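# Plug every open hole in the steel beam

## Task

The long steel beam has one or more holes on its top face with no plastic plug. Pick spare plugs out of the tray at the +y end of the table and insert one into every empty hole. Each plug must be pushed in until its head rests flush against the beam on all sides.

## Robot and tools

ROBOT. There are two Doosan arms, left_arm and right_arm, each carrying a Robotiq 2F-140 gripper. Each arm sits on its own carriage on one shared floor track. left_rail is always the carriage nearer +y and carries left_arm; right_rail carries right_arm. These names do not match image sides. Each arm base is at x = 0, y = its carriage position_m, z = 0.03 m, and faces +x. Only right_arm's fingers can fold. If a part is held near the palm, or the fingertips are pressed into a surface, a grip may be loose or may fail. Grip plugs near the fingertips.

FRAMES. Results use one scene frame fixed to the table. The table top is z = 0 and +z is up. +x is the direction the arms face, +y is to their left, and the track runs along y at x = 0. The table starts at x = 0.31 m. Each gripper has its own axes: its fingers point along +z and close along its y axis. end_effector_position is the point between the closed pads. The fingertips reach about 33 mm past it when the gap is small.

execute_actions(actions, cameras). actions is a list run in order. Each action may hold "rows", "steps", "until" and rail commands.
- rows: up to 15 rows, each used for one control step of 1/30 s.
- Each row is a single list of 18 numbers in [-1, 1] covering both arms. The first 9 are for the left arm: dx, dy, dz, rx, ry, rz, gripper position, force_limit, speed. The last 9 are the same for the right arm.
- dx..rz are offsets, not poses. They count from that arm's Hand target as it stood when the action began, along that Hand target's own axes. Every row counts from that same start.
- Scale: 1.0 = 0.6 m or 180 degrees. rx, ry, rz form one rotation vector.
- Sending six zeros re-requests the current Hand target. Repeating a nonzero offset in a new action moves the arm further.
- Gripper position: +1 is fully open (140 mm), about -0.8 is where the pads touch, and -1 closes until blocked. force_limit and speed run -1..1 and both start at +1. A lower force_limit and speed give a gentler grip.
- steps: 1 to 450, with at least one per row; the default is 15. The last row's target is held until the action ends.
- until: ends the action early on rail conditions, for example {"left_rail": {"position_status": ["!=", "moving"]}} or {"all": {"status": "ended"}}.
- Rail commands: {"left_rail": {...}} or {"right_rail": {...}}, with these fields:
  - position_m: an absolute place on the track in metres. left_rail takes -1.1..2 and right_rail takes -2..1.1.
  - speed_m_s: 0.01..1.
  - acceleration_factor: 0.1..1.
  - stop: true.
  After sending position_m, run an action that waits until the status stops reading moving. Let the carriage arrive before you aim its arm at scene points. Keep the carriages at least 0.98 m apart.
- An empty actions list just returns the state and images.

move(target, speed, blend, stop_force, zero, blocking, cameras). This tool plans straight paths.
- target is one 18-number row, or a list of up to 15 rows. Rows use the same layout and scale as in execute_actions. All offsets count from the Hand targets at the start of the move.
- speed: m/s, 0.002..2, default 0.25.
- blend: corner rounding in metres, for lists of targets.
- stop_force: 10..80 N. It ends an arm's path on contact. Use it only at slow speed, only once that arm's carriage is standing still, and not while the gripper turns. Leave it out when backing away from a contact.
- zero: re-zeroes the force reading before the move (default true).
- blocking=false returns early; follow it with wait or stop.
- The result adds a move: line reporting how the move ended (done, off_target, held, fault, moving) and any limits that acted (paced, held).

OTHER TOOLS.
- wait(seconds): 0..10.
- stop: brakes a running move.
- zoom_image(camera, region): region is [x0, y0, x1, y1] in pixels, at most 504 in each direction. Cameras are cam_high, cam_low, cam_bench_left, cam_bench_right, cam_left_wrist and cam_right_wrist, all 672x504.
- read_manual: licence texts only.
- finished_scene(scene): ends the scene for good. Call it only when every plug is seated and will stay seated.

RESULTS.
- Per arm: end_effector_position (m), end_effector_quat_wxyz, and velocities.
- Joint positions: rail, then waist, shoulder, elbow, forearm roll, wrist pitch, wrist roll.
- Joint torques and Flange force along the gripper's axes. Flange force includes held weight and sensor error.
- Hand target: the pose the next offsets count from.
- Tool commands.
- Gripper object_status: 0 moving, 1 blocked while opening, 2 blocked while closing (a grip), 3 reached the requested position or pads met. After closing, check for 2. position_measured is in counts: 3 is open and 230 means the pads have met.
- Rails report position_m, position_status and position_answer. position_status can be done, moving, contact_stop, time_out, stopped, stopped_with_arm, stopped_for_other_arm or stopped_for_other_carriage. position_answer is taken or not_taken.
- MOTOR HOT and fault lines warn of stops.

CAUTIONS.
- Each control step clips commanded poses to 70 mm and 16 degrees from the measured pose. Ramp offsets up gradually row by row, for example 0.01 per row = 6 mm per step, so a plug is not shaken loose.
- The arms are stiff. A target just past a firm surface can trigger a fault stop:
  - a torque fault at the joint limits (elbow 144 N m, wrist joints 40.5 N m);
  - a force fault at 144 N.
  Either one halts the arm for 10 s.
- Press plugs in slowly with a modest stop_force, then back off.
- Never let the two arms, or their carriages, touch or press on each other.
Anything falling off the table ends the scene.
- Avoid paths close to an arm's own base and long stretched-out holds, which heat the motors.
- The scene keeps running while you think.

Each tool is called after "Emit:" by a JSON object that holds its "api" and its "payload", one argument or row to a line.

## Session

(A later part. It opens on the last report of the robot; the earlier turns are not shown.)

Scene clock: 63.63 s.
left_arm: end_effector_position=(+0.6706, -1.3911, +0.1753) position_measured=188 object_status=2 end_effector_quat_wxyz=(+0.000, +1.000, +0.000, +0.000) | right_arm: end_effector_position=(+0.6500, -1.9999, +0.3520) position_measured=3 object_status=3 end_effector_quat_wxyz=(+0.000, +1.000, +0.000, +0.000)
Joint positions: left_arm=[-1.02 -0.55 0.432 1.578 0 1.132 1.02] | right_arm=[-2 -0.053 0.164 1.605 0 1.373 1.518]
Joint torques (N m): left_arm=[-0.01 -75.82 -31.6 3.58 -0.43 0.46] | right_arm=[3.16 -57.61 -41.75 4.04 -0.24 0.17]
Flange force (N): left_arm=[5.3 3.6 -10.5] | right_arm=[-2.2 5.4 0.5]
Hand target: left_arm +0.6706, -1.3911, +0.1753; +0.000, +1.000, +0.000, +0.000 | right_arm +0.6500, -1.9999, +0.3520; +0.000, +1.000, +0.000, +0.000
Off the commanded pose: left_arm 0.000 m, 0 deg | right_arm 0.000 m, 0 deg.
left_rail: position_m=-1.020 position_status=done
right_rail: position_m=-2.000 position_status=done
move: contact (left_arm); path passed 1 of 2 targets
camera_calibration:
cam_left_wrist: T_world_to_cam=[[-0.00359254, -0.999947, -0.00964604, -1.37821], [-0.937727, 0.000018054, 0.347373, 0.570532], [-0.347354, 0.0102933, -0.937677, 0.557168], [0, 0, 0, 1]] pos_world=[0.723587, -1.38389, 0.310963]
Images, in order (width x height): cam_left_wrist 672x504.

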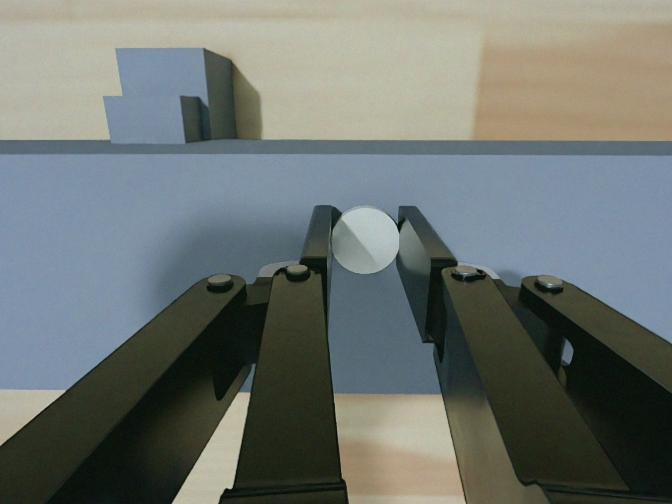

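Emit:
{"api": "execute_actions", "payload": {
  "actions": [
    {"rows": [[0,0,0,0,0,0,-0.34,-1,-1,0,0,0,0,0,0,1,1,1]], "steps": 25}
  ],
  "cameras": []
}}

Emit:
{"api": "move", "payload": {
  "target": [0, 0, -0.0615, 0, 0, 0, -0.34, -1, 0, 0, 0, 0, 0, 0, 0, 1, 1, 1],
  "speed": 0.1,
  "cameras": ["cam_left_wrist"]
}}

Emit:
{"api": "zoom_image", "payload": {
  "camera": "cam_left_wrist",
  "region": [316, 170, 416, 270]
}}

Emit:
{"api": "execute_actions", "payload": {
  "actions": [
    {"rows": [[0,0,0,0,0,0,-1,-1,0.5,0,0,0,0,0,0,1,1,1]], "steps": 20}
  ],
  "cameras": []
}}

Emit:
{"api": "move", "payload": {
  "target": [
    [0.001, 0, 0.042, 0, 0, 0, -1, -1, 0.5, 0, 0, 0, 0, 0, 0, 1, 1, 1],
    [0.001, 0, 0.0683, 0, 0, 0, -1, -1, 0.5, 0, 0, 0, 0, 0, 0, 1, 1, 1]
  ],
  "speed": [0.06, 0.008],
  "stop_force": 40,
  "cameras": []
}}

Emit:
{"api": "move", "payload": {
  "target": [0, 0, 0.012, 0, 0, 0, -1, -1, 0.5, 0, 0, 0, 0, 0, 0, 1, 1, 1],
  "speed": 0.006,
  "stop_force": 72,
  "zero": false,
  "cameras": []
}}

Scene clock: 65.73 s.
left_arm: end_effector_position=(+0.6706, -1.3911, +0.1753) position_measured=172 object_status=3 end_effector_quat_wxyz=(+0.000, +1.000, +0.000, +0.000) | right_arm: end_effector_position=(+0.6500, -1.9999, +0.3520) position_measured=3 object_status=3 end_effector_quat_wxyz=(+0.000, +1.000, +0.000, +0.000)
Joint positions: left_arm=[-1.02 -0.55 0.432 1.578 0 1.132 1.02] | right_arm=[-2 -0.053 0.164 1.605 0 1.373 1.518]
Joint torques (N m): left_arm=[0.92 -87.23 -38.53 3.97 -0.19 0.46] | right_arm=[2.66 -57.88 -41.71 4.11 -0.31 0.09]
Flange force (N): left_arm=[5.6 5.1 4.4] | right_arm=[-1.9 4.0 0.1]
Hand target: left_arm +0.6706, -1.3911, +0.1753; +0.000, +1.000, +0.000, +0.000 | right_arm +0.6500, -1.9999, +0.3520; +0.000, +1.000, +0.000, +0.000
Off the commanded pose: left_arm 0.000 m, 0 deg | right_arm 0.000 m, 0 deg.
left_rail: position_m=-1.020 position_status=done
right_rail: position_m=-2.000 position_status=done
No camera images: "cameras" was empty.

Scene clock: 66.53 s.
left_arm: end_effector_position=(+0.6706, -1.3911, +0.2121) position_measured=172 object_status=3 end_effector_quat_wxyz=(+0.000, +1.000, +0.000, +0.000) | right_arm: end_effector_position=(+0.6500, -1.9999, +0.3520) position_measured=3 object_status=3 end_effector_quat_wxyz=(+0.000, +1.000, +0.000, +0.000)
Joint positions: left_arm=[-1.02 -0.55 0.409 1.541 0 1.192 1.02] | right_arm=[-2 -0.053 0.164 1.605 0 1.373 1.518]
Joint torques (N m): left_arm=[1.05 -85.74 -39.45 4.09 -0.2 0.46] | right_arm=[3.25 -57.46 -41.95 3.94 -0.3 0.07]
Flange force (N): left_arm=[5.0 5.0 3.0] | right_arm=[-3.2 5.0 0.1]
Hand target: left_arm +0.6706, -1.3911, +0.2122; +0.000, +1.000, +0.000, +0.000 | right_arm +0.6500, -1.9999, +0.3520; +0.000, +1.000, +0.000, +0.000
Off the commanded pose: left_arm 0.000 m, 0 deg | right_arm 0.000 m, 0 deg.
left_rail: position_m=-1.020 position_status=done
right_rail: position_m=-2.000 position_status=done
move: done
camera_calibration:
cam_left_wrist: T_world_to_cam=[[-0.00359254, -0.999947, -0.00964604, -1.37786], [-0.937727, 0.000018054, 0.347373, 0.557714], [-0.347354, 0.0102933, -0.937677, 0.591769], [0, 0, 0, 1]] pos_world=[0.723587, -1.38389, 0.347863]
Images, in order (width x height): cam_left_wrist 672x504.

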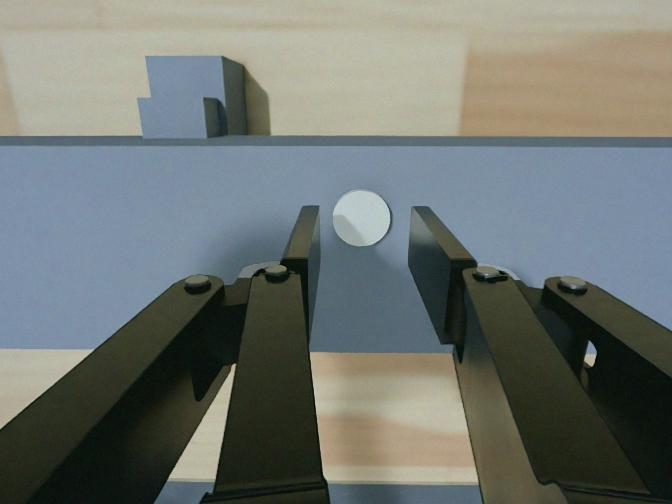

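Scaled by 5.040.

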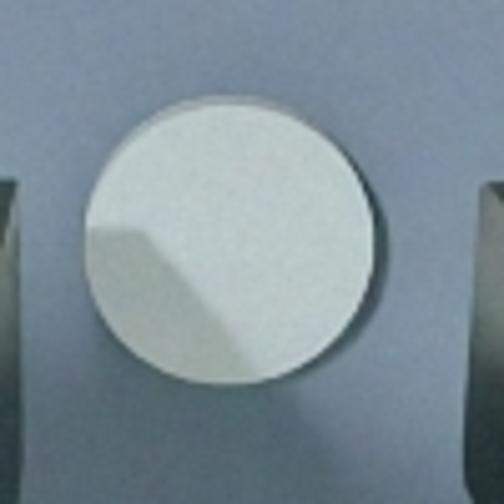

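Scene clock: 67.40 s.
left_arm: end_effector_position=(+0.6706, -1.3911, +0.2122) position_measured=234 object_status=3 end_effector_quat_wxyz=(+0.000, +1.000, +0.000, +0.000) | right_arm: end_effector_position=(+0.6500, -1.9999, +0.3520) position_measured=3 object_status=3 end_effector_quat_wxyz=(+0.000, +1.000, +0.000, +0.000)
Joint positions: left_arm=[-1.02 -0.55 0.409 1.541 0 1.192 1.02] | right_arm=[-2 -0.053 0.164 1.605 0 1.373 1.518]
Joint torques (N m): left_arm=[1.07 -86 -39.51 4.1 -0.22 0.52] | right_arm=[3.23 -57.3 -41.55 4 -0.27 0.11]
Flange force (N): left_arm=[6.0 5.8 4.2] | right_arm=[-2.3 4.9 0.0]
Hand target: left_arm +0.6706, -1.3911, +0.2122; +0.000, +1.000, +0.000, +0.000 | right_arm +0.6500, -1.9999, +0.3520; +0.000, +1.000, +0.000, +0.000
Off the commanded pose: left_arm 0.000 m, 0 deg | right_arm 0.000 m, 0 deg.
left_rail: position_m=-1.020 position_status=done
right_rail: position_m=-2.000 position_status=done
No camera images: "cameras" was empty.

Scene clock: 69.63 s.
left_arm: end_effector_position=(+0.6713, -1.3911, +0.1778) position_measured=234 object_status=3 end_effector_quat_wxyz=(+0.000, +1.000, +0.000, +0.000) | right_arm: end_effector_position=(+0.6500, -1.9999, +0.3520) position_measured=3 object_status=3 end_effector_quat_wxyz=(+0.000, +1.000, +0.000, +0.000)
Joint positions: left_arm=[-1.02 -0.55 0.431 1.574 0 1.136 1.021] | right_arm=[-2 -0.053 0.164 1.605 0 1.373 1.518]
Joint torques (N m): left_arm=[0.02 -44.5 -19.37 3.73 -5.14 0.48] | right_arm=[2.92 -58.38 -41.62 3.97 -0.23 0.03]
Flange force (N): left_arm=[-8.3 -3.8 -51.2] | right_arm=[-0.3 4.6 0.5]
Hand target: left_arm +0.6713, -1.3911, +0.1777; +0.000, +1.000, +0.000, +0.000 (not the last commanded pose) | right_arm +0.6500, -1.9999, +0.3520; +0.000, +1.000, +0.000, +0.000
Off the commanded pose: left_arm 0.007 m, 0 deg | right_arm 0.000 m, 0 deg.
left_rail: position_m=-1.020 position_status=done
right_rail: position_m=-2.000 position_status=done
move: contact (left_arm); path passed 1 of 2 targets
No camera images: "cameras" was empty.

Scene clock: 70.33 s.
left_arm: end_effector_position=(+0.6714, -1.3911, +0.1773) position_measured=234 object_status=3 end_effector_quat_wxyz=(+0.000, +1.000, +0.000, +0.000) | right_arm: end_effector_position=(+0.6500, -1.9999, +0.3520) position_measured=3 object_status=3 end_effector_quat_wxyz=(+0.000, +1.000, +0.000, +0.000)
Joint positions: left_arm=[-1.02 -0.55 0.431 1.575 0 1.135 1.021] | right_arm=[-2 -0.053 0.164 1.605 0 1.373 1.518]
Joint torques (N m): left_arm=[-0.54 -22.68 -10.26 3.63 -8.01 0.43] | right_arm=[3.46 -58.13 -41.28 4.08 -0.2 0.16]
Flange force (N): left_arm=[-15.4 -8.4 -78.5] | right_arm=[-0.3 5.7 0.0]
Hand target: left_arm +0.6714, -1.3911, +0.1773; +0.000, +1.000, +0.000, +0.000 (not the last commanded pose) | right_arm +0.6500, -1.9999, +0.3520; +0.000, +1.000, +0.000, +0.000
Off the commanded pose: left_arm 0.007 m, 0 deg | right_arm 0.000 m, 0 deg.
left_rail: position_m=-1.020 position_status=done
right_rail: position_m=-2.000 position_status=done
move: contact (left_arm)
No camera images: "cameras" was empty.

Emit:
{"api": "move", "payload": {
  "target": [0, -0.05, -0.12, 0, 0, 0, -1, -1, 0.5, 0, 0, 0, 0, 0, 0, 1, 1, 1],
  "speed": 0.2,
  "cameras": ["cam_left_wrist", "cam_bench_right", "cam_bench_left", "cam_high"]
}}

Emit:
{"api": "zoom_image", "payload": {
  "camera": "cam_left_wrist",
  "region": [380, 140, 480, 240]
}}

Emit:
{"api": "zoom_image", "payload": {
  "camera": "cam_bench_right",
  "region": [320, 230, 672, 310]
}}

Emit:
{"api": "zoom_image", "payload": {
  "camera": "cam_bench_left",
  "region": [0, 330, 350, 410]
}}

Scene clock: 71.97 s.
left_arm: end_effector_position=(+0.6714, -1.3611, +0.2492) position_measured=234 object_status=3 end_effector_quat_wxyz=(+0.000, +1.000, +0.000, +0.000) | right_arm: end_effector_position=(+0.6500, -1.9999, +0.3520) position_measured=3 object_status=3 end_effector_quat_wxyz=(+0.000, +1.000, +0.000, +0.000)
Joint positions: left_arm=[-1.02 -0.516 0.367 1.53 0 1.243 1.055] | right_arm=[-2 -0.053 0.164 1.605 0 1.373 1.518]
Joint torques (N m): left_arm=[0.75 -83.42 -39.9 4.17 -0.28 0.46] | right_arm=[3.28 -57.15 -42.03 4.02 -0.17 0.08]
Flange force (N): left_arm=[8.0 6.0 3.4] | right_arm=[-3.8 4.9 1.0]
Hand target: left_arm +0.6713, -1.3611, +0.2493; +0.000, +1.000, +0.000, +0.000 | right_arm +0.6500, -1.9999, +0.3520; +0.000, +1.000, +0.000, +0.000
Off the commanded pose: left_arm 0.000 m, 0 deg | right_arm 0.000 m, 0 deg.
left_rail: position_m=-1.020 position_status=done
right_rail: position_m=-2.000 position_status=done
move: done
camera_calibration:
cam_left_wrist: T_world_to_cam=[[-0.00355338, -0.999948, -0.0095537, -1.34756], [-0.937914, 0.0000188958, 0.346868, 0.545718], [-0.34685, 0.0101931, -0.937865, 0.626028], [0, 0, 0, 1]] pos_world=[0.724186, -1.35388, 0.384964]
Images, in order (width x height): cam_high 672x504, cam_bench_left 672x504, cam_bench_right 672x504, cam_left_wrist 672x504.

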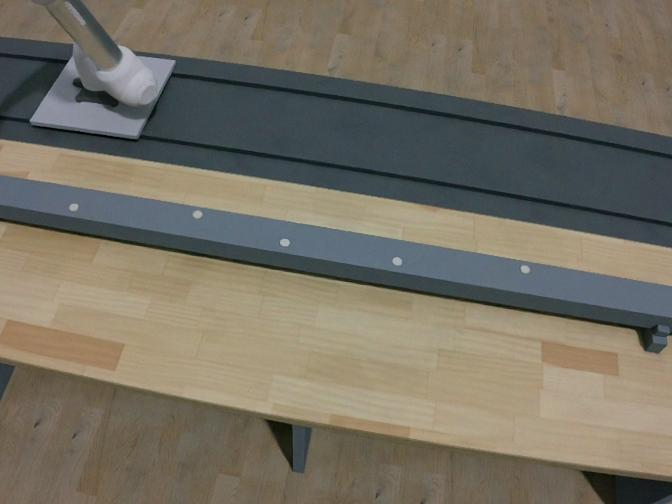

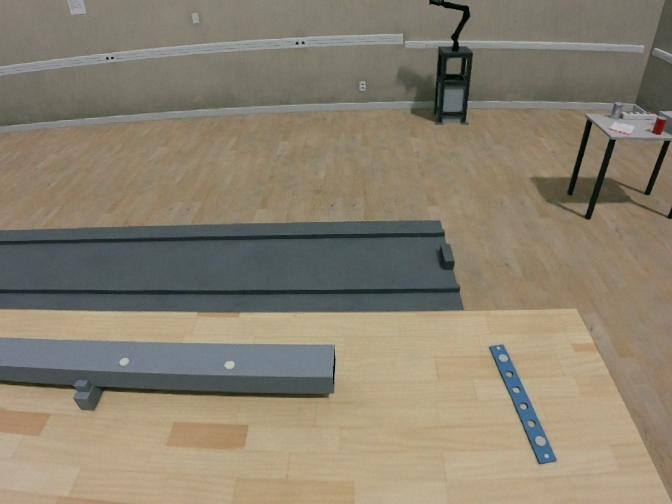

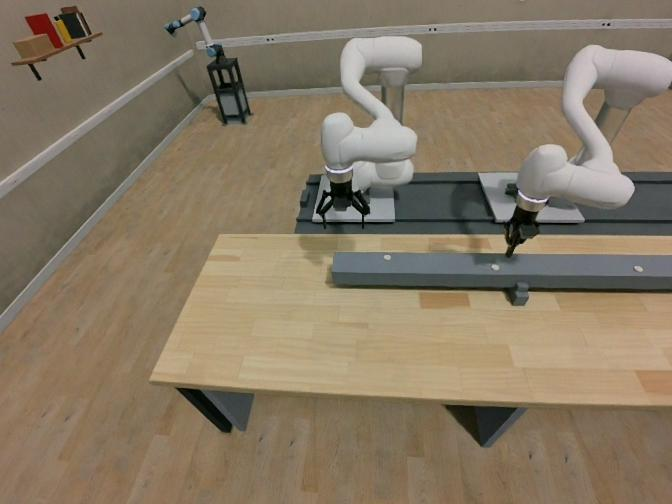

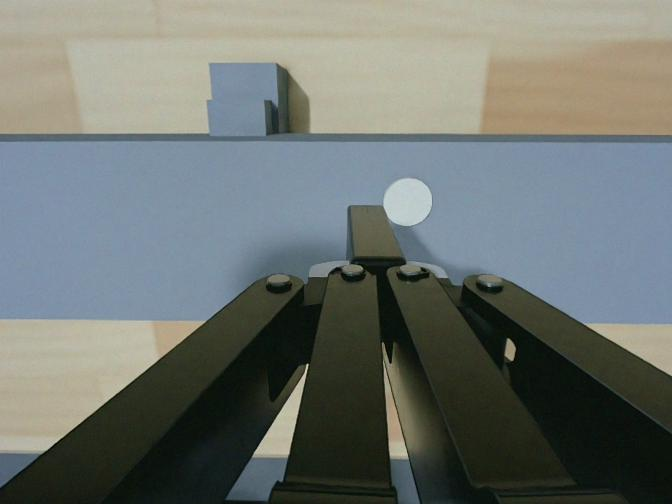

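Scaled by 5.040.

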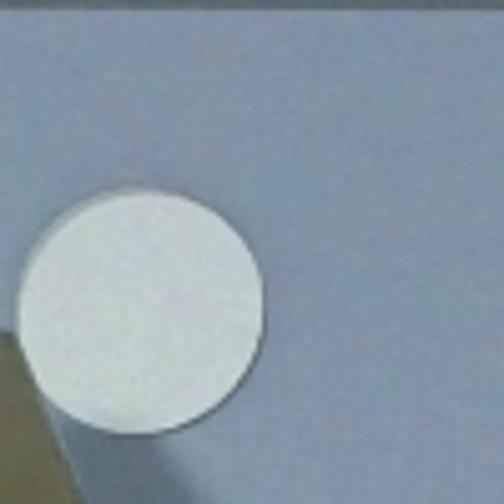

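Scaled by 1.432.

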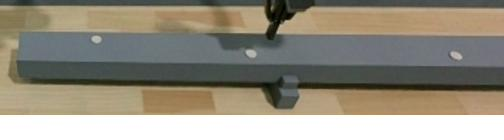

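Scaled by 1.440.

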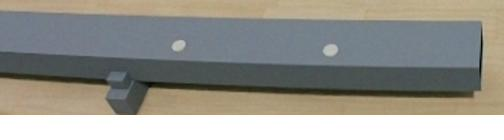

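All holes are filled and the press readings match plugs that are fully seated.

Emit:
{"api": "finished_scene", "payload": {
  "scene": 2
}}

The scene is finished: the task was done.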